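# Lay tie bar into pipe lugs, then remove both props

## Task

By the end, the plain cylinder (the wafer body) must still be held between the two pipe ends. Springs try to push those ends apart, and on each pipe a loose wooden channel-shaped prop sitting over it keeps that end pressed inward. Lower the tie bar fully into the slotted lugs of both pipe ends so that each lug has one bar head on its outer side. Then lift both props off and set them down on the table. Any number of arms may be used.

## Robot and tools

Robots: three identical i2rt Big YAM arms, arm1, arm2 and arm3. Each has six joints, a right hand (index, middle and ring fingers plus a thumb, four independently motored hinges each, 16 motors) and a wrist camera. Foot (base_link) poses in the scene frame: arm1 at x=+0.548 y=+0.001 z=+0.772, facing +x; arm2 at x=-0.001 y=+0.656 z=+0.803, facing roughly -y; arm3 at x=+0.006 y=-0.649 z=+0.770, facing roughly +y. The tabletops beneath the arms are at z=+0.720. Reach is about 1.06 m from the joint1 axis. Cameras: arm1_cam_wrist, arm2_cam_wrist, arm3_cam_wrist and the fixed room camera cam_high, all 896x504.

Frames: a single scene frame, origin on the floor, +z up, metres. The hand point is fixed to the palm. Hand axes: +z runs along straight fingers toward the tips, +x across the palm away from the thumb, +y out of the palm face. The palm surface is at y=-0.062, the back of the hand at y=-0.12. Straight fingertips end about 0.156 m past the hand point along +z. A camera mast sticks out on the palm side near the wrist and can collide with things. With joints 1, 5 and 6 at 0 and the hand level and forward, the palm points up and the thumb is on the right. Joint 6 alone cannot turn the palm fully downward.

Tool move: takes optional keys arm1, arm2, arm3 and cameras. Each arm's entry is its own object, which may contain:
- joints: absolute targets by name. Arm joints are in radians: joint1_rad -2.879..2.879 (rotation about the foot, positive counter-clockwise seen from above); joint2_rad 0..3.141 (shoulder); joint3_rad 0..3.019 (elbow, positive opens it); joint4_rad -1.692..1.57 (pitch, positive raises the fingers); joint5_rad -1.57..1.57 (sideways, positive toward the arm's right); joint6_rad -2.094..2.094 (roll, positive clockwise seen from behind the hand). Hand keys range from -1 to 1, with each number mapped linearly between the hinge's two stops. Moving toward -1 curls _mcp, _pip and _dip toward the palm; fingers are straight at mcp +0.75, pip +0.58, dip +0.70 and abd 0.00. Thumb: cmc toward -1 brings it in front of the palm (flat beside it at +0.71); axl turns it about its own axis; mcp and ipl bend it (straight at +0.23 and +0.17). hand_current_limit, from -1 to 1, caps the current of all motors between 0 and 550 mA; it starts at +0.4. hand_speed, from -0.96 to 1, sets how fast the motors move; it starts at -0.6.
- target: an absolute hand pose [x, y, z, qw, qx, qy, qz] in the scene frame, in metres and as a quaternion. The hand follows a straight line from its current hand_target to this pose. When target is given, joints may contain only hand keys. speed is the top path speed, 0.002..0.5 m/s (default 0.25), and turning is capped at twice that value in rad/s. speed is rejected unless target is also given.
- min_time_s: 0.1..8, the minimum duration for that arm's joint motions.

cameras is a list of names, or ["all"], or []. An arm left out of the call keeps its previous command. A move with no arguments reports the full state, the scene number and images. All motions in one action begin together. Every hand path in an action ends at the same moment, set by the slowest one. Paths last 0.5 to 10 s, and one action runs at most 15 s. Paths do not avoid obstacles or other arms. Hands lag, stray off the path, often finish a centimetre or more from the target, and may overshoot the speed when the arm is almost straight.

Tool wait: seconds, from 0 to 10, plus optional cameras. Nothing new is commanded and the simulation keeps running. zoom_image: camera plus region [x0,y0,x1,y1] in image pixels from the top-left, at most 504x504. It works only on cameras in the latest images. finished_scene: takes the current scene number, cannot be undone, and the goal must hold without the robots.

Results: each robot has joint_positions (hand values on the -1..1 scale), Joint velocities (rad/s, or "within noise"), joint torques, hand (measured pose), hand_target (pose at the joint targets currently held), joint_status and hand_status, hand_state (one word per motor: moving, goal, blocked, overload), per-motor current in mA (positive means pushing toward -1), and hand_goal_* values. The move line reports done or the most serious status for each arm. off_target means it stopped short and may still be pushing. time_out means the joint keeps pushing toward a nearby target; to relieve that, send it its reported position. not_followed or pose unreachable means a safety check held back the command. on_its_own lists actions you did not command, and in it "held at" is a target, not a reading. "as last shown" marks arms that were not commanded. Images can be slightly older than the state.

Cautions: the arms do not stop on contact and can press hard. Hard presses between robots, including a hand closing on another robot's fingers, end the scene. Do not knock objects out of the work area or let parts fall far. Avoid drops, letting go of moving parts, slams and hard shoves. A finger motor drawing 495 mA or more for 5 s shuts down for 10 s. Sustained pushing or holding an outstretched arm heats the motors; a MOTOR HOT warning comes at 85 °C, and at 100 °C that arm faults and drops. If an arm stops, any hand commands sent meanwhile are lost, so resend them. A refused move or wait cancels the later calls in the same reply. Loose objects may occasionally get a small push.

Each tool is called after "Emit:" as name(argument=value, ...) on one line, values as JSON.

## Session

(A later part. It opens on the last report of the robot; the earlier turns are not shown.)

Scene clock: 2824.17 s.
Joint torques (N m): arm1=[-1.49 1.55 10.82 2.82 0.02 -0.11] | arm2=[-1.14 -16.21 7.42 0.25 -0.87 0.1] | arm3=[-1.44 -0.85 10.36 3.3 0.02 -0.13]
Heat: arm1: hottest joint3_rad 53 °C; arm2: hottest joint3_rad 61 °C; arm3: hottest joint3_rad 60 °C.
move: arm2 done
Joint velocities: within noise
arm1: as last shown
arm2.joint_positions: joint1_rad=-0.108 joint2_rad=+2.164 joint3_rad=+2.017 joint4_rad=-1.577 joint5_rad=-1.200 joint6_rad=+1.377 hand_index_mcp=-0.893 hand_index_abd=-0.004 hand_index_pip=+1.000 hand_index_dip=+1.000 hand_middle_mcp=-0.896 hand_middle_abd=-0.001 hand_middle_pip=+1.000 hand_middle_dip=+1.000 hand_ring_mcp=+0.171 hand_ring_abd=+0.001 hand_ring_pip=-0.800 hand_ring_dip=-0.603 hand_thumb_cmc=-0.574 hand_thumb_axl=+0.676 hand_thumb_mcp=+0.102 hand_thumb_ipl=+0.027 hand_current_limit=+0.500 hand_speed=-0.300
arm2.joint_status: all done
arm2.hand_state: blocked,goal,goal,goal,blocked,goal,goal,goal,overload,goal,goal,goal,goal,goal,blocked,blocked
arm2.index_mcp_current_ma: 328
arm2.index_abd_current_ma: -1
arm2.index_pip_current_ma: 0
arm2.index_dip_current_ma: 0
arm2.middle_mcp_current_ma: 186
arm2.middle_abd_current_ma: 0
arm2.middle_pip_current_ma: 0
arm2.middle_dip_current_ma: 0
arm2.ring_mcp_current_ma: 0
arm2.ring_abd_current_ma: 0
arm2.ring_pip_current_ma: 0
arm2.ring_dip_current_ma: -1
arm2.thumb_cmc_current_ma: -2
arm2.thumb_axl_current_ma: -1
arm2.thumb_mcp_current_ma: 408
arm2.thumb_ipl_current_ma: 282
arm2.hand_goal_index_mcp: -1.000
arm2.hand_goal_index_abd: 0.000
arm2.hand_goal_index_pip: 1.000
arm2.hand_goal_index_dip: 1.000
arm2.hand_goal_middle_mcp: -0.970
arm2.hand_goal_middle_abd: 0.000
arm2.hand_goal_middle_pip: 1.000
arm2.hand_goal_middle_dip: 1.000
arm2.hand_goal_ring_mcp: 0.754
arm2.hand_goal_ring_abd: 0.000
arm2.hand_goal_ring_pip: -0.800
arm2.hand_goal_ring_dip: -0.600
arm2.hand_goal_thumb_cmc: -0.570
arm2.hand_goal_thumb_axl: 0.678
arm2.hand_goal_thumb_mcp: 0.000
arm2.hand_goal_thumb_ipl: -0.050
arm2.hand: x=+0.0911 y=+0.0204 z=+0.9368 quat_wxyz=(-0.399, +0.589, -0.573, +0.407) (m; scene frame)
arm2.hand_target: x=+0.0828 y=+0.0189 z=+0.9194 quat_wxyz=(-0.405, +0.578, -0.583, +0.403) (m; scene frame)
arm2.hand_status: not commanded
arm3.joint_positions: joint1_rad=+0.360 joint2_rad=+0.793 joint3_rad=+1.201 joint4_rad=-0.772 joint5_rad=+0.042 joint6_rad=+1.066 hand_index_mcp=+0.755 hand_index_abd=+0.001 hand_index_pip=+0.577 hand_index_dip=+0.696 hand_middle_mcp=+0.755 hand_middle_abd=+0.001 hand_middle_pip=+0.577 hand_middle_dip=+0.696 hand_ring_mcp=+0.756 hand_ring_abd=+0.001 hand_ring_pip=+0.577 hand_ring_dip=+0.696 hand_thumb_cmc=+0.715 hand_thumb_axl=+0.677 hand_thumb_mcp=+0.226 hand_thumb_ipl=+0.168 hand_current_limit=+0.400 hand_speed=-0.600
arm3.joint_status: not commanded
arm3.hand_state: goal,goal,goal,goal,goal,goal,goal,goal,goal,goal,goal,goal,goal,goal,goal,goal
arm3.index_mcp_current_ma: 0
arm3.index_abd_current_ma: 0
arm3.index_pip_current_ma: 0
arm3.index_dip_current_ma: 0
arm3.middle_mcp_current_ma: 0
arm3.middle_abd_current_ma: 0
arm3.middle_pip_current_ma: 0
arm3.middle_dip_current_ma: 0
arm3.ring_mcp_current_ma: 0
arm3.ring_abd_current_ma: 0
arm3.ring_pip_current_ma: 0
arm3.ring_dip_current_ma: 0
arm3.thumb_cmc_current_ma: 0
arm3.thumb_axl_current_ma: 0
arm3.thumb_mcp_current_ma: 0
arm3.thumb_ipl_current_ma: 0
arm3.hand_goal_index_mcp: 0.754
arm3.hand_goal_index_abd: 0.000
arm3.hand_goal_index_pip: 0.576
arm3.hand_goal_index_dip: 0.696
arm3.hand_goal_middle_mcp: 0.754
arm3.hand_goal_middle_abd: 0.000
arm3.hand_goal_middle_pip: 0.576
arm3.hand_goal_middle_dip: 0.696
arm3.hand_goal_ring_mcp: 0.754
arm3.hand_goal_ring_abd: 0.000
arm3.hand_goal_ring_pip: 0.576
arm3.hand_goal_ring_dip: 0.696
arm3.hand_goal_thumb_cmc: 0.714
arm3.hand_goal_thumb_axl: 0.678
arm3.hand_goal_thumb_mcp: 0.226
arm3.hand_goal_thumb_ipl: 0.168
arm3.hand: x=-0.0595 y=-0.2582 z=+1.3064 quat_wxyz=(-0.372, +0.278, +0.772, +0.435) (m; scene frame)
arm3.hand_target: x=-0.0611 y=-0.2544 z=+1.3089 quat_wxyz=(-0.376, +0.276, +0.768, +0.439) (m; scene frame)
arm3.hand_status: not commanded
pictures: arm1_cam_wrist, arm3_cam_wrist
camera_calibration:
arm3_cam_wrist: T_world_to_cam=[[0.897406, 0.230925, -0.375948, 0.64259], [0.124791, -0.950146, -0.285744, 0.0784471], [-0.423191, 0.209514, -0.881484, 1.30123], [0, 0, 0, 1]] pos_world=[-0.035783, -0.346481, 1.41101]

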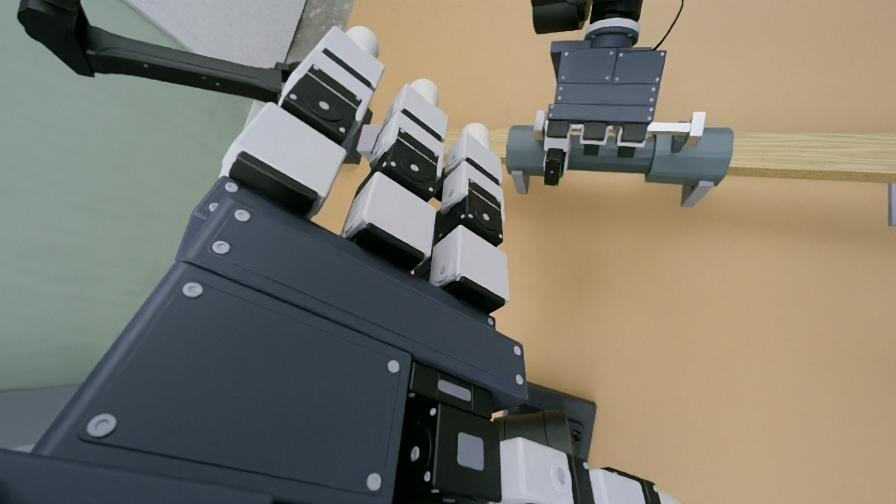

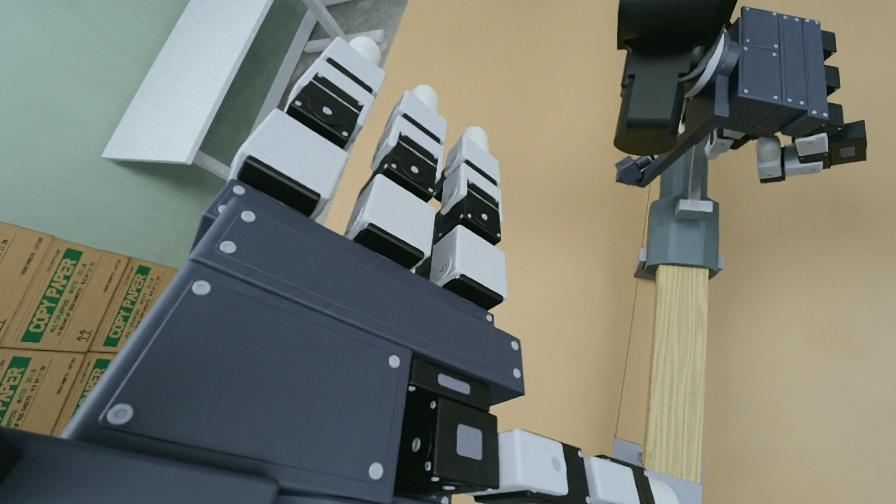

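Emit:
move(arm2={"joints":{"joint4_rad":-1.563},"min_time_s":1.0}, cameras=["arm1_cam_wrist","arm3_cam_wrist"])

Emit:
zoom_image(camera="arm1_cam_wrist", region=[660, 105, 710, 155])

Emit:
zoom_image(camera="arm3_cam_wrist", region=[665, 185, 725, 245])

Scene clock: 2856.67 s.
Joint torques (N m): arm1=[-1.03 1.44 11.06 2.65 0.05 -0.12] | arm2=[-1.03 -16.21 7.43 0.39 -0.87 0.1] | arm3=[-1.38 -0.97 10.35 3.28 0.02 -0.13]
Heat: arm1: hottest joint3_rad 53 °C; arm2: hottest joint3_rad 60 °C; arm3: hottest joint3_rad 60 °C.
move: arm2 done
Joint velocities: within noise
arm1, arm3: as last shown
arm2.joint_positions: joint1_rad=-0.108 joint2_rad=+2.164 joint3_rad=+2.017 joint4_rad=-1.573 joint5_rad=-1.200 joint6_rad=+1.377 hand_index_mcp=-0.893 hand_index_abd=-0.004 hand_index_pip=+1.000 hand_index_dip=+1.000 hand_middle_mcp=-0.896 hand_middle_abd=-0.001 hand_middle_pip=+1.000 hand_middle_dip=+1.000 hand_ring_mcp=+0.171 hand_ring_abd=+0.001 hand_ring_pip=-0.800 hand_ring_dip=-0.603 hand_thumb_cmc=-0.574 hand_thumb_axl=+0.676 hand_thumb_mcp=+0.102 hand_thumb_ipl=+0.027 hand_current_limit=+0.500 hand_speed=-0.300
arm2.joint_status: all done
arm2.hand_state: blocked,goal,goal,goal,blocked,goal,goal,goal,overload,goal,goal,goal,goal,goal,blocked,blocked
arm2.index_mcp_current_ma: 328
arm2.index_abd_current_ma: -1
arm2.index_pip_current_ma: 0
arm2.index_dip_current_ma: 0
arm2.middle_mcp_current_ma: 186
arm2.middle_abd_current_ma: 0
arm2.middle_pip_current_ma: 0
arm2.middle_dip_current_ma: 0
arm2.ring_mcp_current_ma: 0
arm2.ring_abd_current_ma: 0
arm2.ring_pip_current_ma: 0
arm2.ring_dip_current_ma: -1
arm2.thumb_cmc_current_ma: -2
arm2.thumb_axl_current_ma: -1
arm2.thumb_mcp_current_ma: 408
arm2.thumb_ipl_current_ma: 282
arm2.hand_goal_index_mcp: -1.000
arm2.hand_goal_index_abd: 0.000
arm2.hand_goal_index_pip: 1.000
arm2.hand_goal_index_dip: 1.000
arm2.hand_goal_middle_mcp: -0.970
arm2.hand_goal_middle_abd: 0.000
arm2.hand_goal_middle_pip: 1.000
arm2.hand_goal_middle_dip: 1.000
arm2.hand_goal_ring_mcp: 0.754
arm2.hand_goal_ring_abd: 0.000
arm2.hand_goal_ring_pip: -0.800
arm2.hand_goal_ring_dip: -0.600
arm2.hand_goal_thumb_cmc: -0.570
arm2.hand_goal_thumb_axl: 0.678
arm2.hand_goal_thumb_mcp: 0.000
arm2.hand_goal_thumb_ipl: -0.050
arm2.hand: x=+0.0910 y=+0.0194 z=+0.9366 quat_wxyz=(-0.397, +0.590, -0.572, +0.409) (m; scene frame)
arm2.hand_target: x=+0.0827 y=+0.0172 z=+0.9190 quat_wxyz=(-0.402, +0.580, -0.582, +0.405) (m; scene frame)
arm2.hand_status: not commanded
pictures: arm1_cam_wrist, arm3_cam_wrist
camera_calibration:
arm3_cam_wrist: T_world_to_cam=[[0.897406, 0.230925, -0.375948, 0.64259], [0.124791, -0.950146, -0.285744, 0.0784471], [-0.423191, 0.209514, -0.881484, 1.30123], [0, 0, 0, 1]] pos_world=[-0.035783, -0.346481, 1.41101]

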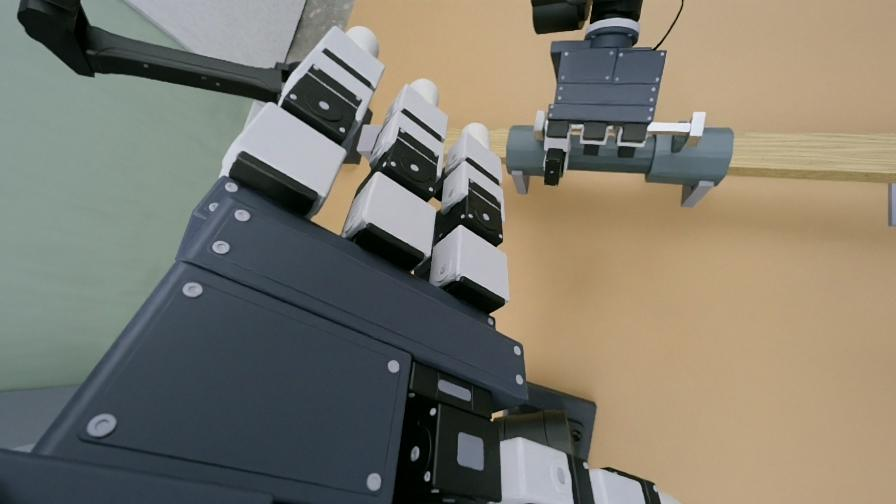

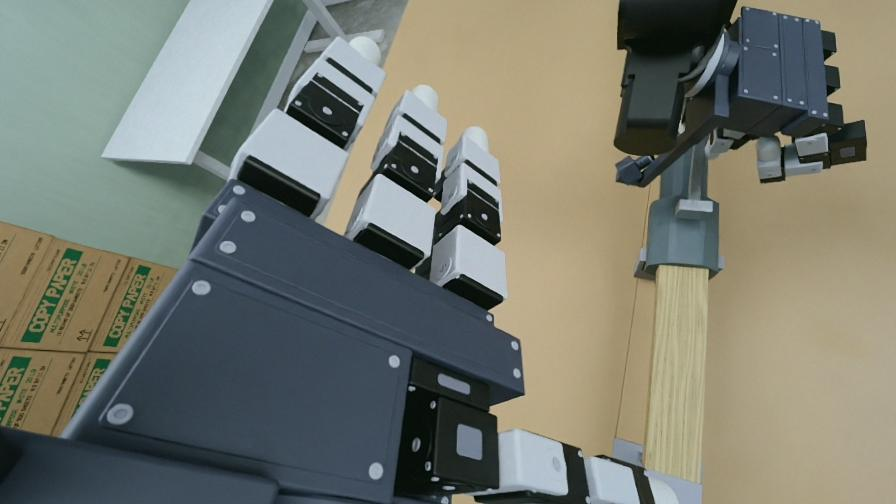

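Scaled by 10.080 from the camera's 896x504 image, which has a finer 1280x720 frame.

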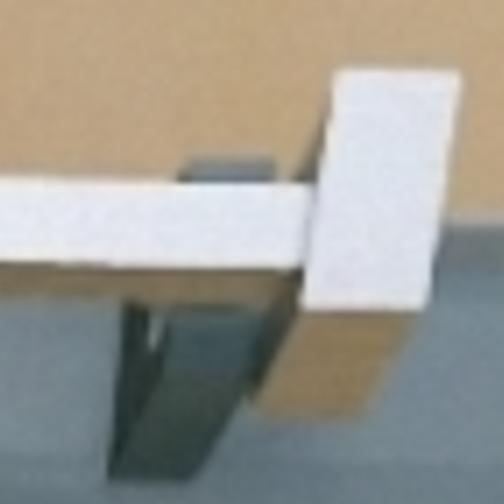

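Scaled by 8.400 from the camera's 896x504 image, which has a finer 1280x720 frame.

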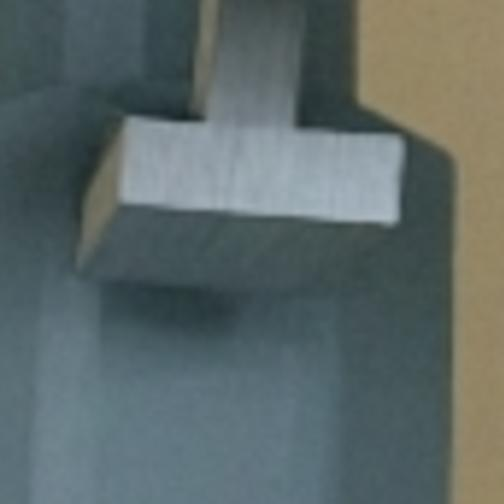

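Emit:
move(arm2={"joints":{"joint1_rad":-0.1165,"joint2_rad":2.170,"hand_index_mcp":-0.90,"hand_middle_mcp":-0.90,"hand_thumb_mcp":0.09,"hand_thumb_ipl":0.02,"hand_speed":-0.8},"min_time_s":1.0})

Emit:
move(arm2={"joints":{"hand_index_mcp":-0.85,"hand_middle_mcp":-0.85,"hand_thumb_mcp":0.15,"hand_thumb_ipl":0.08}}, cameras=["arm1_cam_wrist","arm3_cam_wrist"])

Emit:
zoom_image(camera="arm1_cam_wrist", region=[660, 105, 710, 155])

Emit:
zoom_image(camera="arm3_cam_wrist", region=[665, 185, 725, 245])

Scene clock: 2898.83 s.
Joint torques (N m): arm1=[0.21 1.2 11.11 2.85 0.08 -0.05] | arm2=[-0.67 -18.14 7.41 0.38 -0.86 0.1] | arm3=[-1.61 -0.97 10.35 3.29 0.02 -0.14]
Heat: arm1: hottest joint3_rad 53 °C; arm2: hottest joint3_rad 60 °C; arm3: hottest joint3_rad 60 °C.
move: arm2 done
Joint velocities: within noise
arm1, arm3: as last shown
arm2.joint_positions: joint1_rad=-0.109 joint2_rad=+2.166 joint3_rad=+2.017 joint4_rad=-1.573 joint5_rad=-1.200 joint6_rad=+1.377 hand_index_mcp=-0.884 hand_index_abd=-0.004 hand_index_pip=+1.000 hand_index_dip=+1.000 hand_middle_mcp=-0.890 hand_middle_abd=-0.001 hand_middle_pip=+1.000 hand_middle_dip=+1.000 hand_ring_mcp=+0.171 hand_ring_abd=+0.001 hand_ring_pip=-0.800 hand_ring_dip=-0.603 hand_thumb_cmc=-0.574 hand_thumb_axl=+0.676 hand_thumb_mcp=+0.106 hand_thumb_ipl=+0.034 hand_current_limit=+0.500 hand_speed=-0.800
arm2.joint_status: all done
arm2.hand_state: goal,goal,goal,goal,goal,goal,goal,goal,overload,goal,goal,goal,goal,goal,goal,goal
arm2.index_mcp_current_ma: 18
arm2.index_abd_current_ma: -1
arm2.index_pip_current_ma: 0
arm2.index_dip_current_ma: 0
arm2.middle_mcp_current_ma: 9
arm2.middle_abd_current_ma: 0
arm2.middle_pip_current_ma: 0
arm2.middle_dip_current_ma: 0
arm2.ring_mcp_current_ma: 0
arm2.ring_abd_current_ma: 0
arm2.ring_pip_current_ma: 0
arm2.ring_dip_current_ma: -1
arm2.thumb_cmc_current_ma: -2
arm2.thumb_axl_current_ma: -1
arm2.thumb_mcp_current_ma: 25
arm2.thumb_ipl_current_ma: 22
arm2.hand_goal_index_mcp: -0.900
arm2.hand_goal_index_abd: 0.000
arm2.hand_goal_index_pip: 1.000
arm2.hand_goal_index_dip: 1.000
arm2.hand_goal_middle_mcp: -0.900
arm2.hand_goal_middle_abd: 0.000
arm2.hand_goal_middle_pip: 1.000
arm2.hand_goal_middle_dip: 1.000
arm2.hand_goal_ring_mcp: 0.754
arm2.hand_goal_ring_abd: 0.000
arm2.hand_goal_ring_pip: -0.800
arm2.hand_goal_ring_dip: -0.600
arm2.hand_goal_thumb_cmc: -0.570
arm2.hand_goal_thumb_axl: 0.678
arm2.hand_goal_thumb_mcp: 0.090
arm2.hand_goal_thumb_ipl: 0.020
arm2.hand: x=+0.0903 y=+0.0193 z=+0.9355 quat_wxyz=(-0.398, +0.589, -0.573, +0.409) (m; scene frame)
arm2.hand_target: x=+0.0855 y=+0.0174 z=+0.9324 quat_wxyz=(-0.396, +0.586, -0.576, +0.410) (m; scene frame)
arm2.hand_status: not commanded
pictures: none

Scene clock: 2899.40 s.
Joint torques (N m): arm1=[-0.5 0.91 11.02 2.96 0.11 -0.05] | arm2=[-0.73 -18.08 7.57 0.36 -0.86 0.1] | arm3=[-1.44 -0.97 10.36 3.29 0.02 -0.13]
Heat: arm1: hottest joint3_rad 53 °C; arm2: hottest joint3_rad 60 °C; arm3: hottest joint3_rad 60 °C.
move: arm2 done
Joint velocities: within noise
arm1, arm3: as last shown
arm2.joint_positions: joint1_rad=-0.109 joint2_rad=+2.166 joint3_rad=+2.014 joint4_rad=-1.573 joint5_rad=-1.200 joint6_rad=+1.377 hand_index_mcp=-0.847 hand_index_abd=-0.003 hand_index_pip=+1.000 hand_index_dip=+1.000 hand_middle_mcp=-0.847 hand_middle_abd=-0.001 hand_middle_pip=+1.000 hand_middle_dip=+1.000 hand_ring_mcp=+0.171 hand_ring_abd=+0.001 hand_ring_pip=-0.800 hand_ring_dip=-0.603 hand_thumb_cmc=-0.573 hand_thumb_axl=+0.676 hand_thumb_mcp=+0.146 hand_thumb_ipl=+0.077 hand_current_limit=+0.500 hand_speed=-0.800
arm2.joint_status: all done
arm2.hand_state: goal,goal,goal,goal,goal,goal,goal,goal,overload,goal,goal,goal,goal,goal,goal,goal
arm2.index_mcp_current_ma: 1
arm2.index_abd_current_ma: -1
arm2.index_pip_current_ma: 0
arm2.index_dip_current_ma: 0
arm2.middle_mcp_current_ma: 2
arm2.middle_abd_current_ma: 0
arm2.middle_pip_current_ma: 0
arm2.middle_dip_current_ma: 0
arm2.ring_mcp_current_ma: 0
arm2.ring_abd_current_ma: 0
arm2.ring_pip_current_ma: 0
arm2.ring_dip_current_ma: -1
arm2.thumb_cmc_current_ma: -1
arm2.thumb_axl_current_ma: -1
arm2.thumb_mcp_current_ma: -3
arm2.thumb_ipl_current_ma: -2
arm2.hand_goal_index_mcp: -0.850
arm2.hand_goal_index_abd: 0.000
arm2.hand_goal_index_pip: 1.000
arm2.hand_goal_index_dip: 1.000
arm2.hand_goal_middle_mcp: -0.850
arm2.hand_goal_middle_abd: 0.000
arm2.hand_goal_middle_pip: 1.000
arm2.hand_goal_middle_dip: 1.000
arm2.hand_goal_ring_mcp: 0.754
arm2.hand_goal_ring_abd: 0.000
arm2.hand_goal_ring_pip: -0.800
arm2.hand_goal_ring_dip: -0.600
arm2.hand_goal_thumb_cmc: -0.570
arm2.hand_goal_thumb_axl: 0.678
arm2.hand_goal_thumb_mcp: 0.150
arm2.hand_goal_thumb_ipl: 0.080
arm2.hand: x=+0.0904 y=+0.0199 z=+0.9347 quat_wxyz=(-0.398, +0.589, -0.573, +0.408) (m; scene frame)
arm2.hand_target: x=+0.0855 y=+0.0174 z=+0.9324 quat_wxyz=(-0.396, +0.586, -0.576, +0.410) (m; scene frame)
arm2.hand_status: not commanded
pictures: arm1_cam_wrist, arm3_cam_wrist
camera_calibration:
arm3_cam_wrist: T_world_to_cam=[[0.897406, 0.230925, -0.375948, 0.64259], [0.124791, -0.950146, -0.285744, 0.0784471], [-0.423191, 0.209514, -0.881484, 1.30123], [0, 0, 0, 1]] pos_world=[-0.035783, -0.346481, 1.41101]

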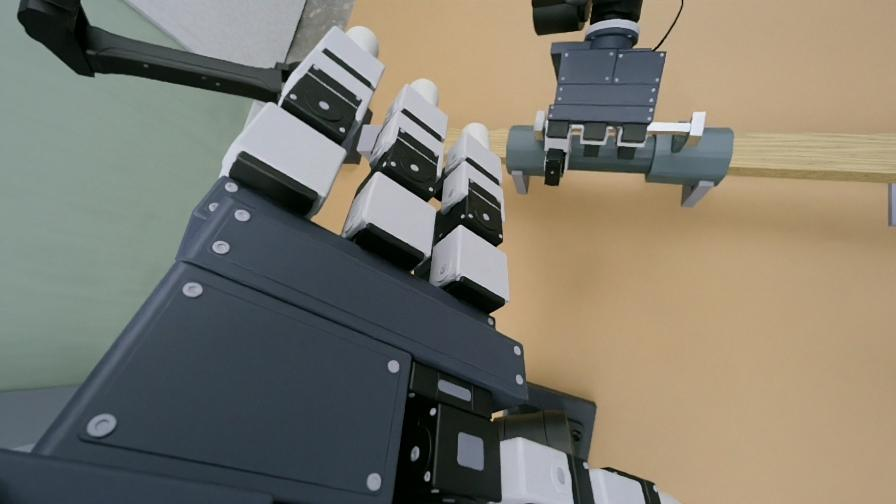

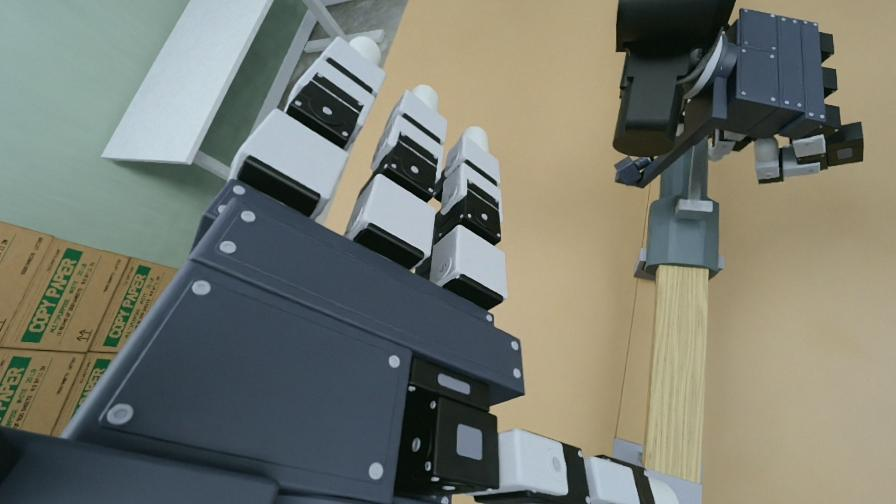

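Scaled by 10.080 from the camera's 896x504 image, which has a finer 1280x720 frame.

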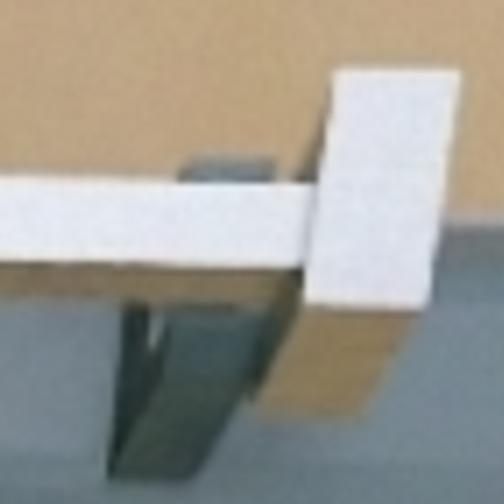

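Scaled by 8.400 from the camera's 896x504 image, which has a finer 1280x720 frame.

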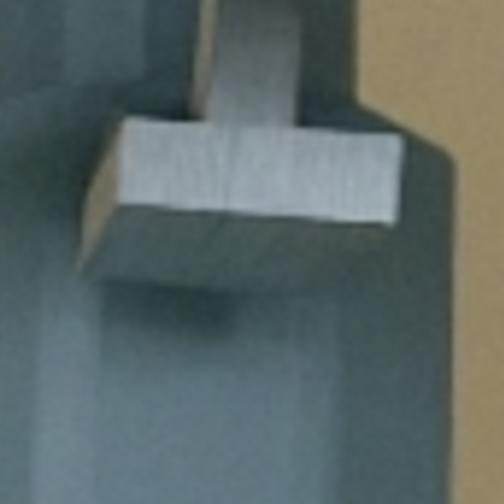

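Emit:
move(arm2={"joints":{"hand_index_mcp":-0.79,"hand_middle_mcp":-0.79,"hand_thumb_mcp":0.225,"hand_thumb_ipl":0.168,"hand_speed":-0.6}})

Emit:
move(arm2={"joints":{"joint2_rad":2.05},"min_time_s":2.0})

Emit:
move(arm2={"joints":{"joint2_rad":1.85,"joint3_rad":2.05},"min_time_s":2.0}, cameras=["arm1_cam_wrist","arm3_cam_wrist","arm2_cam_wrist","cam_high"])

Emit:
zoom_image(camera="arm1_cam_wrist", region=[500, 80, 740, 220])

Emit:
zoom_image(camera="arm3_cam_wrist", region=[620, 80, 760, 290])

Scene clock: 2909.63 s.
Joint torques (N m): arm1=[-0.03 1.61 10.78 2.85 0.03 -0.18] | arm2=[-0.56 -18.2 7.49 0.36 -0.86 0.1] | arm3=[-1.44 -0.91 10.35 3.29 0.02 -0.13]
Heat: arm1: hottest joint3_rad 53 °C; arm2: hottest joint3_rad 60 °C; arm3: hottest joint3_rad 60 °C.
move: arm2 done
Joint velocities: within noise
arm1.joint_positions: joint1_rad=+0.427 joint2_rad=+0.588 joint3_rad=+1.418 joint4_rad=-1.317 joint5_rad=+0.045 joint6_rad=+1.028 hand_index_mcp=+0.756 hand_index_abd=+0.000 hand_index_pip=+0.577 hand_index_dip=+0.696 hand_middle_mcp=+0.756 hand_middle_abd=+0.000 hand_middle_pip=+0.577 hand_middle_dip=+0.696 hand_ring_mcp=+0.756 hand_ring_abd=+0.000 hand_ring_pip=+0.577 hand_ring_dip=+0.696 hand_thumb_cmc=+0.715 hand_thumb_axl=+0.677 hand_thumb_mcp=+0.226 hand_thumb_ipl=+0.168 hand_current_limit=+0.400 hand_speed=-0.600
arm1.joint_status: not commanded
arm1.hand_state: goal,goal,goal,goal,goal,goal,goal,goal,goal,goal,goal,goal,goal,goal,goal,goal
arm1.index_mcp_current_ma: 3
arm1.index_abd_current_ma: 0
arm1.index_pip_current_ma: 1
arm1.index_dip_current_ma: 0
arm1.middle_mcp_current_ma: 3
arm1.middle_abd_current_ma: 0
arm1.middle_pip_current_ma: 1
arm1.middle_dip_current_ma: 0
arm1.ring_mcp_current_ma: 4
arm1.ring_abd_current_ma: 0
arm1.ring_pip_current_ma: 1
arm1.ring_dip_current_ma: 0
arm1.thumb_cmc_current_ma: 3
arm1.thumb_axl_current_ma: -2
arm1.thumb_mcp_current_ma: 0
arm1.thumb_ipl_current_ma: -1
arm1.hand_goal_index_mcp: 0.754
arm1.hand_goal_index_abd: 0.000
arm1.hand_goal_index_pip: 0.576
arm1.hand_goal_index_dip: 0.696
arm1.hand_goal_middle_mcp: 0.754
arm1.hand_goal_middle_abd: 0.000
arm1.hand_goal_middle_pip: 0.576
arm1.hand_goal_middle_dip: 0.696
arm1.hand_goal_ring_mcp: 0.754
arm1.hand_goal_ring_abd: 0.000
arm1.hand_goal_ring_pip: 0.576
arm1.hand_goal_ring_dip: 0.696
arm1.hand_goal_thumb_cmc: 0.714
arm1.hand_goal_thumb_axl: 0.678
arm1.hand_goal_thumb_mcp: 0.226
arm1.hand_goal_thumb_ipl: 0.168
arm1.hand: x=+0.3030 y=-0.0080 z=+1.3596 quat_wxyz=(-0.515, -0.386, +0.764, +0.051) (m; scene frame)
arm1.hand_target: x=+0.3066 y=-0.0064 z=+1.3696 quat_wxyz=(-0.525, -0.383, +0.758, +0.051) (m; scene frame)
arm1.hand_status: not commanded
arm2.joint_positions: joint1_rad=-0.109 joint2_rad=+2.166 joint3_rad=+2.014 joint4_rad=-1.573 joint5_rad=-1.200 joint6_rad=+1.377 hand_index_mcp=-0.788 hand_index_abd=-0.003 hand_index_pip=+1.000 hand_index_dip=+1.000 hand_middle_mcp=-0.787 hand_middle_abd=-0.001 hand_middle_pip=+1.000 hand_middle_dip=+1.000 hand_ring_mcp=+0.171 hand_ring_abd=+0.001 hand_ring_pip=-0.800 hand_ring_dip=-0.603 hand_thumb_cmc=-0.573 hand_thumb_axl=+0.676 hand_thumb_mcp=+0.221 hand_thumb_ipl=+0.165 hand_current_limit=+0.500 hand_speed=-0.600
arm2.joint_status: all done
arm2.hand_state: goal,goal,goal,goal,goal,goal,goal,goal,overload,goal,goal,goal,goal,goal,goal,goal
arm2.index_mcp_current_ma: 1
arm2.index_abd_current_ma: -1
arm2.index_pip_current_ma: 0
arm2.index_dip_current_ma: 0
arm2.middle_mcp_current_ma: 1
arm2.middle_abd_current_ma: 0
arm2.middle_pip_current_ma: 0
arm2.middle_dip_current_ma: 0
arm2.ring_mcp_current_ma: 0
arm2.ring_abd_current_ma: 0
arm2.ring_pip_current_ma: 0
arm2.ring_dip_current_ma: -1
arm2.thumb_cmc_current_ma: -1
arm2.thumb_axl_current_ma: -1
arm2.thumb_mcp_current_ma: -4
arm2.thumb_ipl_current_ma: -2
arm2.hand_goal_index_mcp: -0.790
arm2.hand_goal_index_abd: 0.000
arm2.hand_goal_index_pip: 1.000
arm2.hand_goal_index_dip: 1.000
arm2.hand_goal_middle_mcp: -0.790
arm2.hand_goal_middle_abd: 0.000
arm2.hand_goal_middle_pip: 1.000
arm2.hand_goal_middle_dip: 1.000
arm2.hand_goal_ring_mcp: 0.754
arm2.hand_goal_ring_abd: 0.000
arm2.hand_goal_ring_pip: -0.800
arm2.hand_goal_ring_dip: -0.600
arm2.hand_goal_thumb_cmc: -0.570
arm2.hand_goal_thumb_axl: 0.678
arm2.hand_goal_thumb_mcp: 0.226
arm2.hand_goal_thumb_ipl: 0.168
arm2.hand: x=+0.0904 y=+0.0199 z=+0.9347 quat_wxyz=(-0.398, +0.589, -0.573, +0.408) (m; scene frame)
arm2.hand_target: x=+0.0855 y=+0.0174 z=+0.9324 quat_wxyz=(-0.396, +0.586, -0.576, +0.410) (m; scene frame)
arm2.hand_status: not commanded
arm3: as last shown
pictures: none

Scene clock: 2912.07 s.
Joint torques (N m): arm1=[-0.97 0.32 10.99 2.86 0.11 -0.13] | arm2=[-0.67 -19.37 7.91 0.54 -0.87 0.08] | arm3=[-1.44 -0.97 10.35 3.29 0.02 -0.13]
Heat: arm1: hottest joint3_rad 53 °C; arm2: hottest joint3_rad 60 °C; arm3: hottest joint3_rad 60 °C.
move: arm2 done
Joint velocities: within noise
arm1, arm3: as last shown
arm2.joint_positions: joint1_rad=-0.109 joint2_rad=+2.074 joint3_rad=+2.014 joint4_rad=-1.573 joint5_rad=-1.200 joint6_rad=+1.377 hand_index_mcp=-0.788 hand_index_abd=-0.003 hand_index_pip=+1.000 hand_index_dip=+1.000 hand_middle_mcp=-0.787 hand_middle_abd=-0.001 hand_middle_pip=+1.000 hand_middle_dip=+1.000 hand_ring_mcp=+0.171 hand_ring_abd=+0.001 hand_ring_pip=-0.800 hand_ring_dip=-0.603 hand_thumb_cmc=-0.572 hand_thumb_axl=+0.676 hand_thumb_mcp=+0.221 hand_thumb_ipl=+0.165 hand_current_limit=+0.500 hand_speed=-0.600
arm2.joint_status: all done
arm2.hand_state: goal,goal,goal,goal,goal,goal,goal,goal,overload,goal,goal,goal,goal,goal,goal,goal
arm2.index_mcp_current_ma: 1
arm2.index_abd_current_ma: -1
arm2.index_pip_current_ma: 0
arm2.index_dip_current_ma: 0
arm2.middle_mcp_current_ma: 1
arm2.middle_abd_current_ma: 0
arm2.middle_pip_current_ma: 0
arm2.middle_dip_current_ma: 0
arm2.ring_mcp_current_ma: 0
arm2.ring_abd_current_ma: 0
arm2.ring_pip_current_ma: 0
arm2.ring_dip_current_ma: -1
arm2.thumb_cmc_current_ma: -1
arm2.thumb_axl_current_ma: -1
arm2.thumb_mcp_current_ma: -4
arm2.thumb_ipl_current_ma: -2
arm2.hand_goal_index_mcp: -0.790
arm2.hand_goal_index_abd: 0.000
arm2.hand_goal_index_pip: 1.000
arm2.hand_goal_index_dip: 1.000
arm2.hand_goal_middle_mcp: -0.790
arm2.hand_goal_middle_abd: 0.000
arm2.hand_goal_middle_pip: 1.000
arm2.hand_goal_middle_dip: 1.000
arm2.hand_goal_ring_mcp: 0.754
arm2.hand_goal_ring_abd: 0.000
arm2.hand_goal_ring_pip: -0.800
arm2.hand_goal_ring_dip: -0.600
arm2.hand_goal_thumb_cmc: -0.570
arm2.hand_goal_thumb_axl: 0.678
arm2.hand_goal_thumb_mcp: 0.226
arm2.hand_goal_thumb_ipl: 0.168
arm2.hand: x=+0.0901 y=+0.0225 z=+0.9902 quat_wxyz=(-0.369, +0.607, -0.555, +0.432) (m; scene frame)
arm2.hand_target: x=+0.0851 y=+0.0216 z=+1.0053 quat_wxyz=(-0.358, +0.610, -0.553, +0.441) (m; scene frame)
arm2.hand_status: not commanded
pictures: none

Scene clock: 2914.53 s.
Joint torques (N m): arm1=[0.26 1.2 10.81 2.69 0.14 -0.09] | arm2=[-0.73 -17.38 10.36 0.87 -0.86 0] | arm3=[-1.44 -0.91 10.36 3.28 0.03 -0.13]
Heat: arm1: hottest joint3_rad 53 °C; arm2: hottest joint3_rad 61 °C; arm3: hottest joint3_rad 60 °C.
move: arm2 done
Joint velocities: within noise
arm1, arm3: as last shown
arm2.joint_positions: joint1_rad=-0.109 joint2_rad=+1.870 joint3_rad=+2.014 joint4_rad=-1.573 joint5_rad=-1.200 joint6_rad=+1.377 hand_index_mcp=-0.788 hand_index_abd=-0.002 hand_index_pip=+1.000 hand_index_dip=+1.000 hand_middle_mcp=-0.787 hand_middle_abd=-0.001 hand_middle_pip=+1.000 hand_middle_dip=+1.000 hand_ring_mcp=+0.171 hand_ring_abd=+0.001 hand_ring_pip=-0.800 hand_ring_dip=-0.603 hand_thumb_cmc=-0.570 hand_thumb_axl=+0.676 hand_thumb_mcp=+0.221 hand_thumb_ipl=+0.165 hand_current_limit=+0.500 hand_speed=-0.600
arm2.joint_status: all done
arm2.hand_state: goal,goal,goal,goal,goal,goal,goal,goal,overload,goal,goal,goal,goal,goal,goal,goal
arm2.index_mcp_current_ma: 1
arm2.index_abd_current_ma: -1
arm2.index_pip_current_ma: 0
arm2.index_dip_current_ma: 0
arm2.middle_mcp_current_ma: 1
arm2.middle_abd_current_ma: 0
arm2.middle_pip_current_ma: 0
arm2.middle_dip_current_ma: 0
arm2.ring_mcp_current_ma: 0
arm2.ring_abd_current_ma: 0
arm2.ring_pip_current_ma: 0
arm2.ring_dip_current_ma: -1
arm2.thumb_cmc_current_ma: 0
arm2.thumb_axl_current_ma: -1
arm2.thumb_mcp_current_ma: -4
arm2.thumb_ipl_current_ma: -2
arm2.hand_goal_index_mcp: -0.790
arm2.hand_goal_index_abd: 0.000
arm2.hand_goal_index_pip: 1.000
arm2.hand_goal_index_dip: 1.000
arm2.hand_goal_middle_mcp: -0.790
arm2.hand_goal_middle_abd: 0.000
arm2.hand_goal_middle_pip: 1.000
arm2.hand_goal_middle_dip: 1.000
arm2.hand_goal_ring_mcp: 0.754
arm2.hand_goal_ring_abd: 0.000
arm2.hand_goal_ring_pip: -0.800
arm2.hand_goal_ring_dip: -0.600
arm2.hand_goal_thumb_cmc: -0.570
arm2.hand_goal_thumb_axl: 0.678
arm2.hand_goal_thumb_mcp: 0.226
arm2.hand_goal_thumb_ipl: 0.168
arm2.hand: x=+0.0905 y=+0.0464 z=+1.1117 quat_wxyz=(-0.302, +0.644, -0.511, +0.483) (m; scene frame)
arm2.hand_target: x=+0.0854 y=+0.0427 z=+1.1381 quat_wxyz=(-0.280, +0.650, -0.501, +0.498) (m; scene frame)
arm2.hand_status: not commanded
pictures: arm1_cam_wrist, arm2_cam_wrist, arm3_cam_wrist, cam_high
camera_calibration:
arm2_cam_wrist: T_world_to_cam=[[-0.231083, 0.531445, -0.814964, 0.937983], [-0.541234, 0.625848, 0.561587, -0.65992], [0.808497, 0.570859, 0.143013, -0.135125], [0, 0, 0, 1]] pos_world=[-0.0311709, -0.00833981, 1.15435]
arm3_cam_wrist: T_world_to_cam=[[0.897406, 0.230925, -0.375948, 0.64259], [0.124791, -0.950146, -0.285744, 0.0784471], [-0.423191, 0.209514, -0.881484, 1.30123], [0, 0, 0, 1]] pos_world=[-0.035783, -0.346481, 1.41101]

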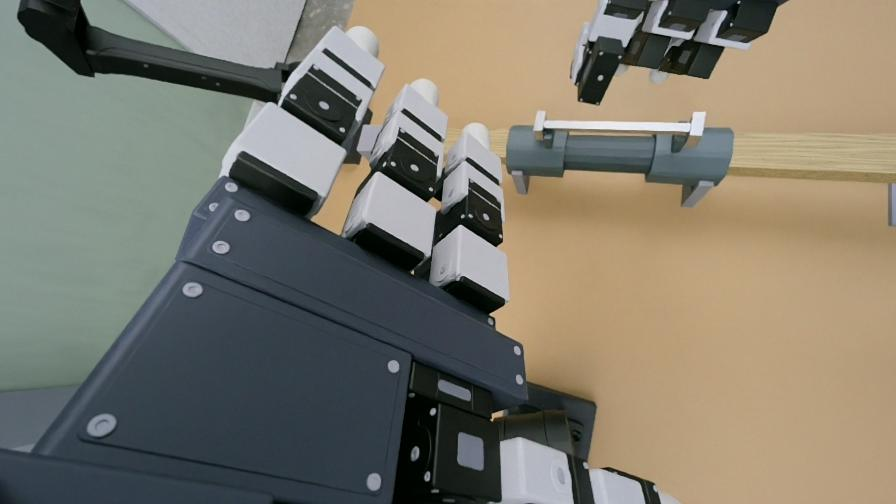

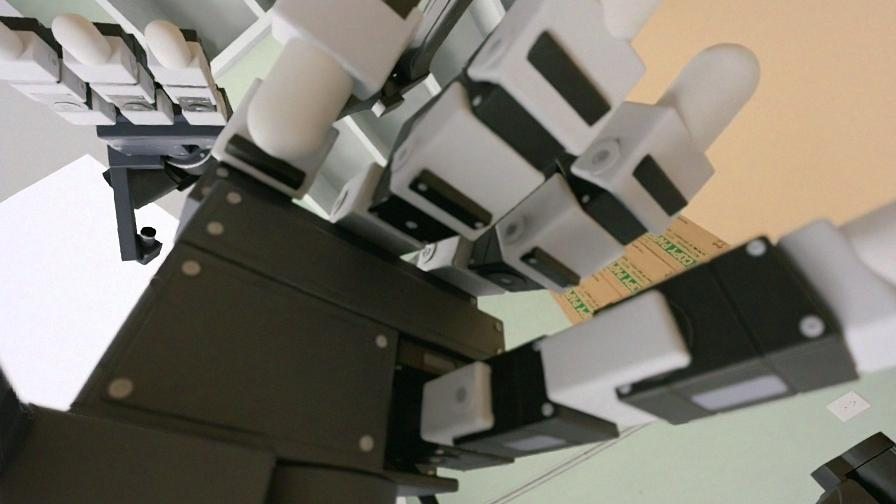

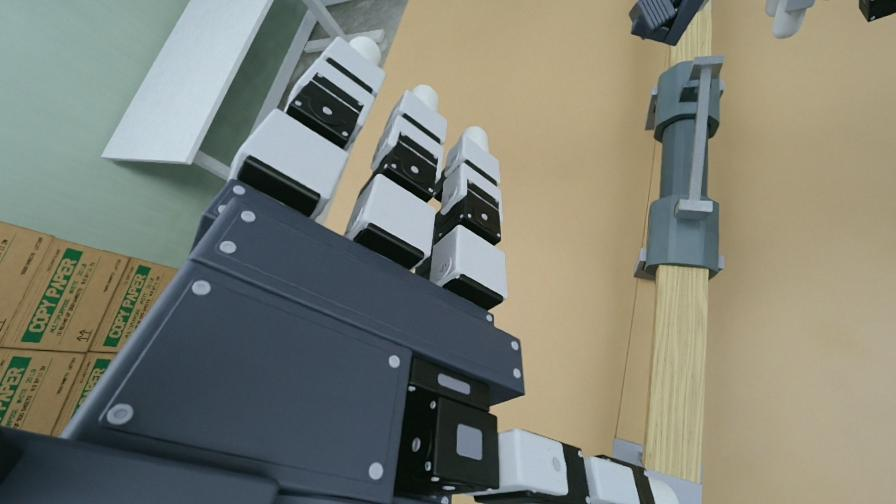

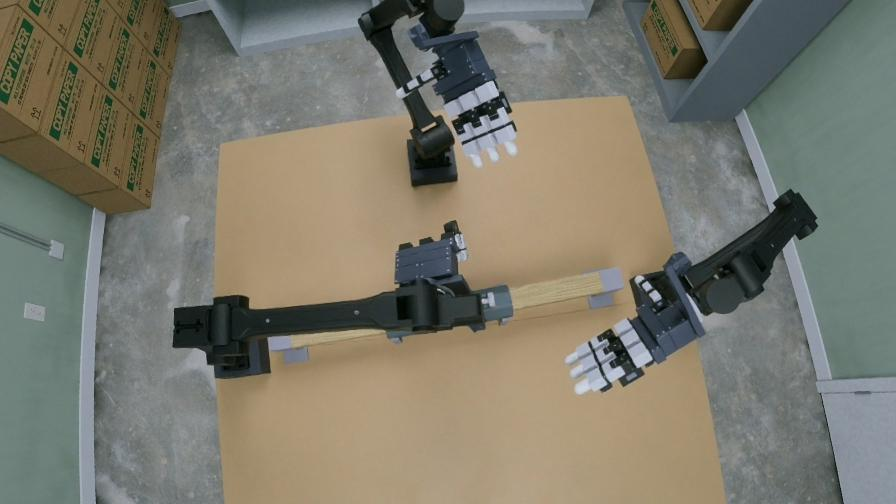

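Scaled by 2.100 from the camera's 896x504 image, which has a finer 1280x720 frame.

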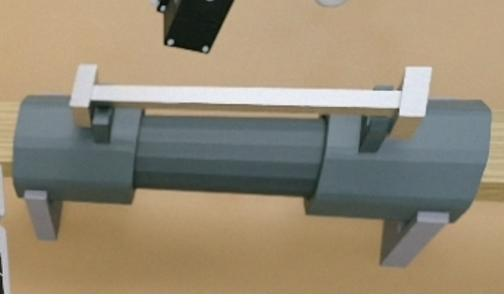

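Scaled by 2.400 from the camera's 896x504 image, which has a finer 1280x720 frame.

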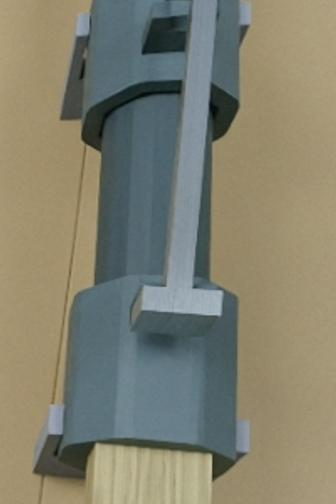

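Emit:
zoom_image(camera="arm1_cam_wrist", region=[515, 95, 575, 155])

Emit:
zoom_image(camera="arm3_cam_wrist", region=[660, 45, 740, 125])

Emit:
zoom_image(camera="arm3_cam_wrist", region=[640, 180, 740, 280])

Scaled by 8.400 from the camera's 896x504 image, which has a finer 1280x720 frame.

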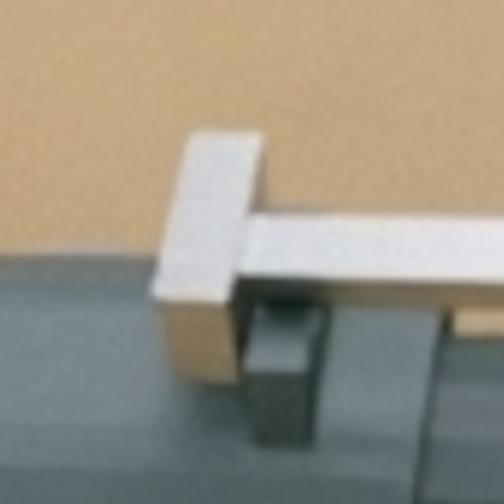

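Scaled by 6.300 from the camera's 896x504 image, which has a finer 1280x720 frame.

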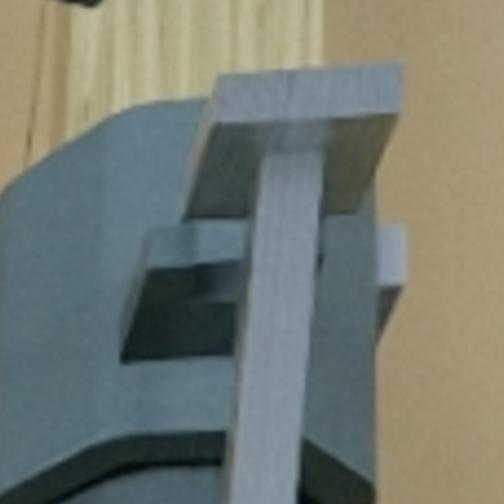

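Scaled by 5.040 from the camera's 896x504 image, which has a finer 1280x720 frame.

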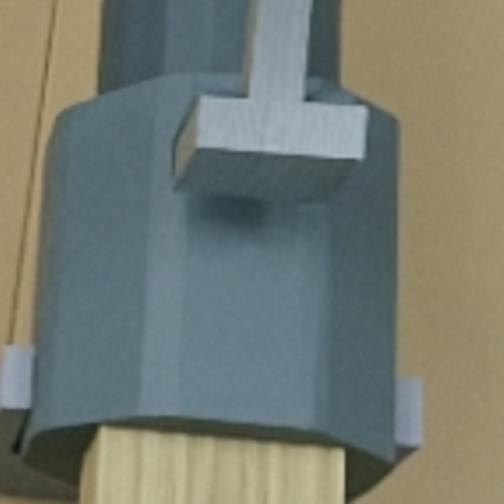

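Emit:
zoom_image(camera="arm3_cam_wrist", region=[675, 70, 725, 110])

Emit:
zoom_image(camera="arm1_cam_wrist", region=[665, 110, 705, 155])

Emit:
zoom_image(camera="cam_high", region=[380, 260, 560, 360])

Scaled by 10.080 from the camera's 896x504 image, which has a finer 1280x720 frame.

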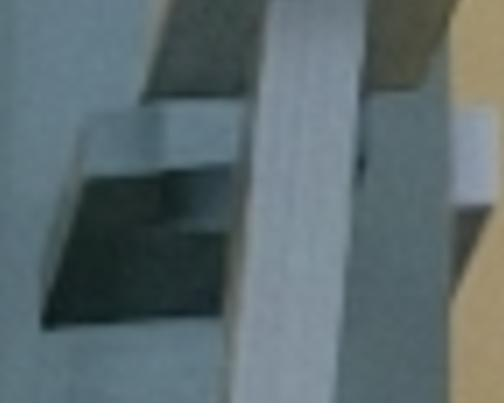

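Scaled by 11.200 from the camera's 896x504 image, which has a finer 1280x720 frame.

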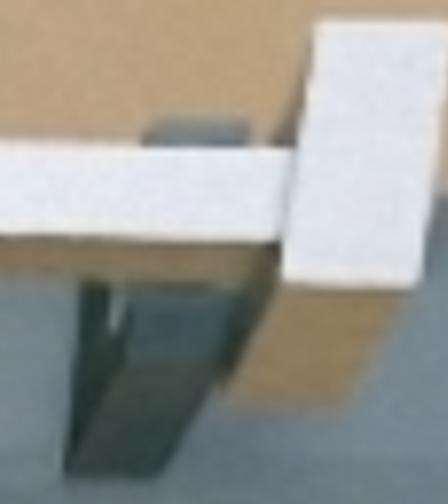

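Scaled by 2.800 from the camera's 896x504 image, which has a finer 1280x720 frame.

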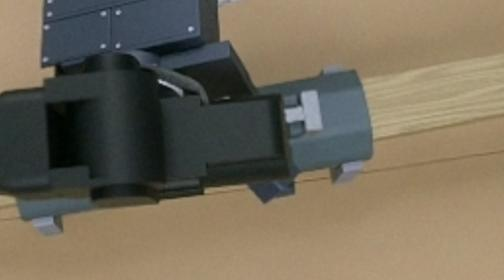

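Emit:
move(arm2={"joints":{"joint1_rad":-0.1215,"joint2_rad":2.05,"joint3_rad":2.016,"joint4_rad":-1.560},"min_time_s":2.0})

Emit:
move(arm2={"joints":{"joint2_rad":2.166},"min_time_s":2.0}, cameras=["arm1_cam_wrist","arm3_cam_wrist"])

Emit:
zoom_image(camera="arm3_cam_wrist", region=[640, 130, 760, 250])

Scene clock: 3097.00 s.
Joint torques (N m): arm1=[0.26 0.85 11.08 2.82 0.11 -0.14] | arm2=[-0.85 -16.97 7.84 0.7 -0.88 0.06] | arm3=[-1.44 -0.97 10.3 3.29 0.02 -0.13]
Heat: arm1: hottest joint3_rad 54 °C; arm2: hottest joint3_rad 71 °C; arm3: hottest joint3_rad 61 °C.
move: arm2 done
Joint velocities: within noise
arm1, arm3: as last shown
arm2.joint_positions: joint1_rad=-0.110 joint2_rad=+2.039 joint3_rad=+2.014 joint4_rad=-1.573 joint5_rad=-1.200 joint6_rad=+1.377 hand_index_mcp=-0.788 hand_index_abd=-0.002 hand_index_pip=+1.000 hand_index_dip=+1.000 hand_middle_mcp=-0.787 hand_middle_abd=-0.001 hand_middle_pip=+1.000 hand_middle_dip=+1.000 hand_ring_mcp=+0.171 hand_ring_abd=+0.001 hand_ring_pip=-0.800 hand_ring_dip=-0.603 hand_thumb_cmc=-0.570 hand_thumb_axl=+0.676 hand_thumb_mcp=+0.221 hand_thumb_ipl=+0.165 hand_current_limit=+0.500 hand_speed=-0.600
arm2.joint_status: all done
arm2.hand_state: goal,goal,goal,goal,goal,goal,goal,goal,overload,goal,goal,goal,goal,goal,goal,goal
arm2.index_mcp_current_ma: 1
arm2.index_abd_current_ma: -1
arm2.index_pip_current_ma: 0
arm2.index_dip_current_ma: 0
arm2.middle_mcp_current_ma: 1
arm2.middle_abd_current_ma: 0
arm2.middle_pip_current_ma: 0
arm2.middle_dip_current_ma: 0
arm2.ring_mcp_current_ma: 0
arm2.ring_abd_current_ma: 0
arm2.ring_pip_current_ma: 0
arm2.ring_dip_current_ma: -1
arm2.thumb_cmc_current_ma: 0
arm2.thumb_axl_current_ma: -1
arm2.thumb_mcp_current_ma: -4
arm2.thumb_ipl_current_ma: -2
arm2.hand_goal_index_mcp: -0.790
arm2.hand_goal_index_abd: 0.000
arm2.hand_goal_index_pip: 1.000
arm2.hand_goal_index_dip: 1.000
arm2.hand_goal_middle_mcp: -0.790
arm2.hand_goal_middle_abd: 0.000
arm2.hand_goal_middle_pip: 1.000
arm2.hand_goal_middle_dip: 1.000
arm2.hand_goal_ring_mcp: 0.754
arm2.hand_goal_ring_abd: 0.000
arm2.hand_goal_ring_pip: -0.800
arm2.hand_goal_ring_dip: -0.600
arm2.hand_goal_thumb_cmc: -0.570
arm2.hand_goal_thumb_axl: 0.678
arm2.hand_goal_thumb_mcp: 0.226
arm2.hand_goal_thumb_ipl: 0.168
arm2.hand: x=+0.0893 y=+0.0248 z=+1.0116 quat_wxyz=(-0.358, +0.614, -0.548, +0.442) (m; scene frame)
arm2.hand_target: x=+0.0818 y=+0.0204 z=+1.0052 quat_wxyz=(-0.356, +0.609, -0.553, +0.443) (m; scene frame)
arm2.hand_status: not commanded
pictures: none

Scene clock: 3099.43 s.
Joint torques (N m): arm1=[-0.44 1.85 11.14 2.84 0.09 -0.07] | arm2=[-0.97 -17.85 7.57 0.5 -0.87 0.1] | arm3=[-1.44 -0.91 10.32 3.26 0.03 -0.14]
Heat: arm1: hottest joint3_rad 54 °C; arm2: hottest joint3_rad 71 °C; arm3: hottest joint3_rad 61 °C.
move: arm2 done
Joint velocities: within noise
arm1: as last shown
arm2.joint_positions: joint1_rad=-0.110 joint2_rad=+2.153 joint3_rad=+2.014 joint4_rad=-1.573 joint5_rad=-1.200 joint6_rad=+1.377 hand_index_mcp=-0.788 hand_index_abd=-0.002 hand_index_pip=+1.000 hand_index_dip=+1.000 hand_middle_mcp=-0.787 hand_middle_abd=-0.001 hand_middle_pip=+1.000 hand_middle_dip=+1.000 hand_ring_mcp=+0.171 hand_ring_abd=+0.001 hand_ring_pip=-0.800 hand_ring_dip=-0.603 hand_thumb_cmc=-0.570 hand_thumb_axl=+0.676 hand_thumb_mcp=+0.221 hand_thumb_ipl=+0.165 hand_current_limit=+0.500 hand_speed=-0.600
arm2.joint_status: all done
arm2.hand_state: goal,goal,goal,goal,goal,goal,goal,goal,overload,goal,goal,goal,goal,goal,goal,goal
arm2.index_mcp_current_ma: 1
arm2.index_abd_current_ma: -1
arm2.index_pip_current_ma: 0
arm2.index_dip_current_ma: 0
arm2.middle_mcp_current_ma: 1
arm2.middle_abd_current_ma: 0
arm2.middle_pip_current_ma: 0
arm2.middle_dip_current_ma: 0
arm2.ring_mcp_current_ma: 0
arm2.ring_abd_current_ma: 0
arm2.ring_pip_current_ma: 0
arm2.ring_dip_current_ma: -1
arm2.thumb_cmc_current_ma: 0
arm2.thumb_axl_current_ma: -1
arm2.thumb_mcp_current_ma: -4
arm2.thumb_ipl_current_ma: -2
arm2.hand_goal_index_mcp: -0.790
arm2.hand_goal_index_abd: 0.000
arm2.hand_goal_index_pip: 1.000
arm2.hand_goal_index_dip: 1.000
arm2.hand_goal_middle_mcp: -0.790
arm2.hand_goal_middle_abd: 0.000
arm2.hand_goal_middle_pip: 1.000
arm2.hand_goal_middle_dip: 1.000
arm2.hand_goal_ring_mcp: 0.754
arm2.hand_goal_ring_abd: 0.000
arm2.hand_goal_ring_pip: -0.800
arm2.hand_goal_ring_dip: -0.600
arm2.hand_goal_thumb_cmc: -0.570
arm2.hand_goal_thumb_axl: 0.678
arm2.hand_goal_thumb_mcp: 0.226
arm2.hand_goal_thumb_ipl: 0.168
arm2.hand: x=+0.0896 y=+0.0199 z=+0.9428 quat_wxyz=(-0.394, +0.591, -0.571, +0.412) (m; scene frame)
arm2.hand_target: x=+0.0821 y=+0.0162 z=+0.9346 quat_wxyz=(-0.393, +0.586, -0.576, +0.413) (m; scene frame)
arm2.hand_status: not commanded
arm3.joint_positions: joint1_rad=+0.360 joint2_rad=+0.793 joint3_rad=+1.201 joint4_rad=-0.772 joint5_rad=+0.042 joint6_rad=+1.066 hand_index_mcp=+0.755 hand_index_abd=+0.001 hand_index_pip=+0.577 hand_index_dip=+0.696 hand_middle_mcp=+0.755 hand_middle_abd=+0.001 hand_middle_pip=+0.577 hand_middle_dip=+0.696 hand_ring_mcp=+0.756 hand_ring_abd=+0.001 hand_ring_pip=+0.577 hand_ring_dip=+0.696 hand_thumb_cmc=+0.715 hand_thumb_axl=+0.677 hand_thumb_mcp=+0.226 hand_thumb_ipl=+0.168 hand_current_limit=+0.400 hand_speed=-0.600
arm3.joint_status: not commanded
arm3.hand_state: goal,goal,goal,goal,goal,goal,goal,goal,goal,goal,goal,goal,goal,goal,goal,goal
arm3.index_mcp_current_ma: 0
arm3.index_abd_current_ma: 0
arm3.index_pip_current_ma: 0
arm3.index_dip_current_ma: 0
arm3.middle_mcp_current_ma: 0
arm3.middle_abd_current_ma: 0
arm3.middle_pip_current_ma: 0
arm3.middle_dip_current_ma: 0
arm3.ring_mcp_current_ma: 0
arm3.ring_abd_current_ma: 0
arm3.ring_pip_current_ma: 0
arm3.ring_dip_current_ma: 0
arm3.thumb_cmc_current_ma: 0
arm3.thumb_axl_current_ma: 0
arm3.thumb_mcp_current_ma: 0
arm3.thumb_ipl_current_ma: 0
arm3.hand_goal_index_mcp: 0.754
arm3.hand_goal_index_abd: 0.000
arm3.hand_goal_index_pip: 0.576
arm3.hand_goal_index_dip: 0.696
arm3.hand_goal_middle_mcp: 0.754
arm3.hand_goal_middle_abd: 0.000
arm3.hand_goal_middle_pip: 0.576
arm3.hand_goal_middle_dip: 0.696
arm3.hand_goal_ring_mcp: 0.754
arm3.hand_goal_ring_abd: 0.000
arm3.hand_goal_ring_pip: 0.576
arm3.hand_goal_ring_dip: 0.696
arm3.hand_goal_thumb_cmc: 0.714
arm3.hand_goal_thumb_axl: 0.678
arm3.hand_goal_thumb_mcp: 0.226
arm3.hand_goal_thumb_ipl: 0.168
arm3.hand: x=-0.0595 y=-0.2582 z=+1.3064 quat_wxyz=(-0.372, +0.278, +0.772, +0.435) (m; scene frame)
arm3.hand_target: x=-0.0611 y=-0.2544 z=+1.3089 quat_wxyz=(-0.376, +0.276, +0.768, +0.439) (m; scene frame)
arm3.hand_status: not commanded
pictures: arm1_cam_wrist, arm3_cam_wrist
camera_calibration:
arm3_cam_wrist: T_world_to_cam=[[0.897406, 0.230925, -0.375948, 0.64259], [0.124791, -0.950146, -0.285744, 0.0784471], [-0.423191, 0.209514, -0.881484, 1.30123], [0, 0, 0, 1]] pos_world=[-0.035783, -0.346481, 1.41101]

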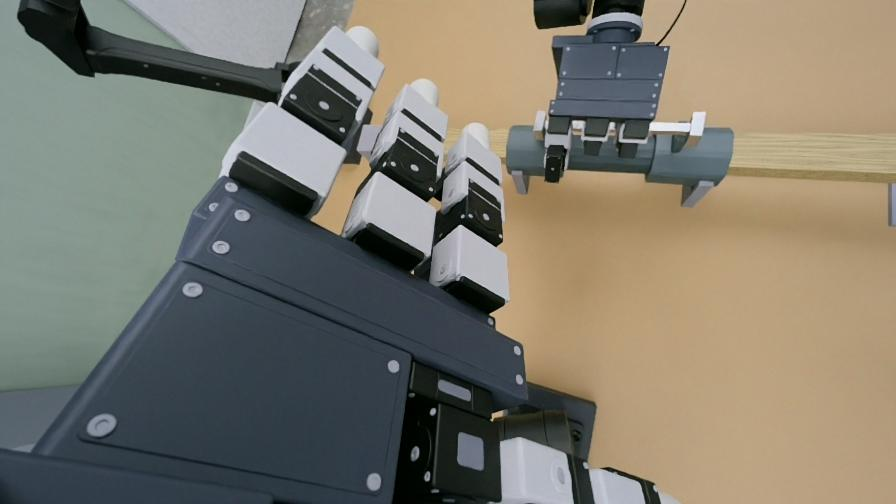

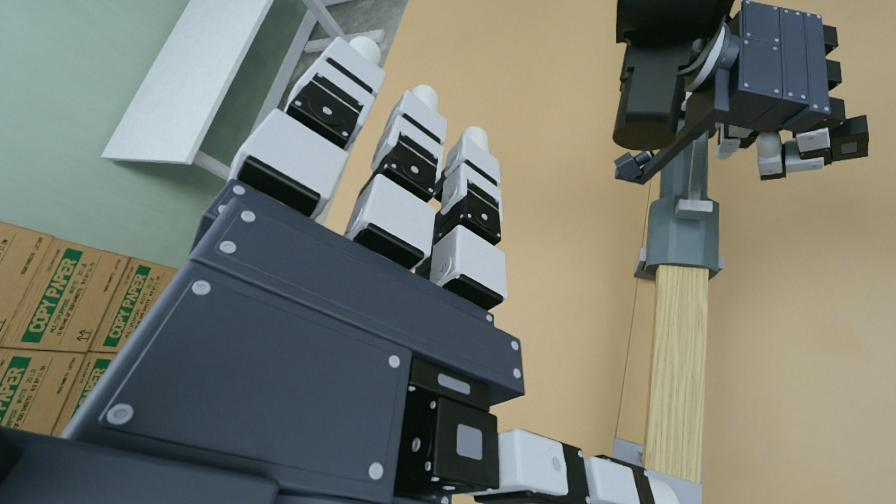

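Scaled by 4.200 from the camera's 896x504 image, which has a finer 1280x720 frame.

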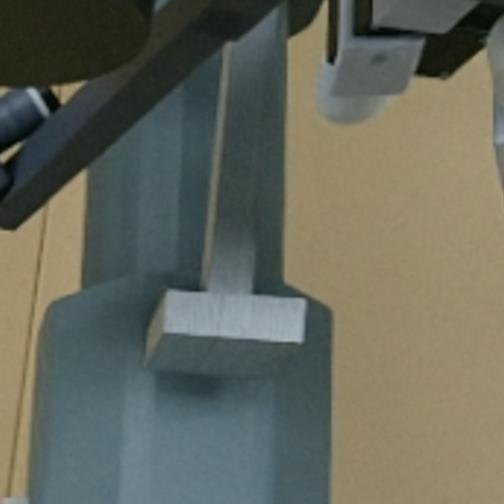

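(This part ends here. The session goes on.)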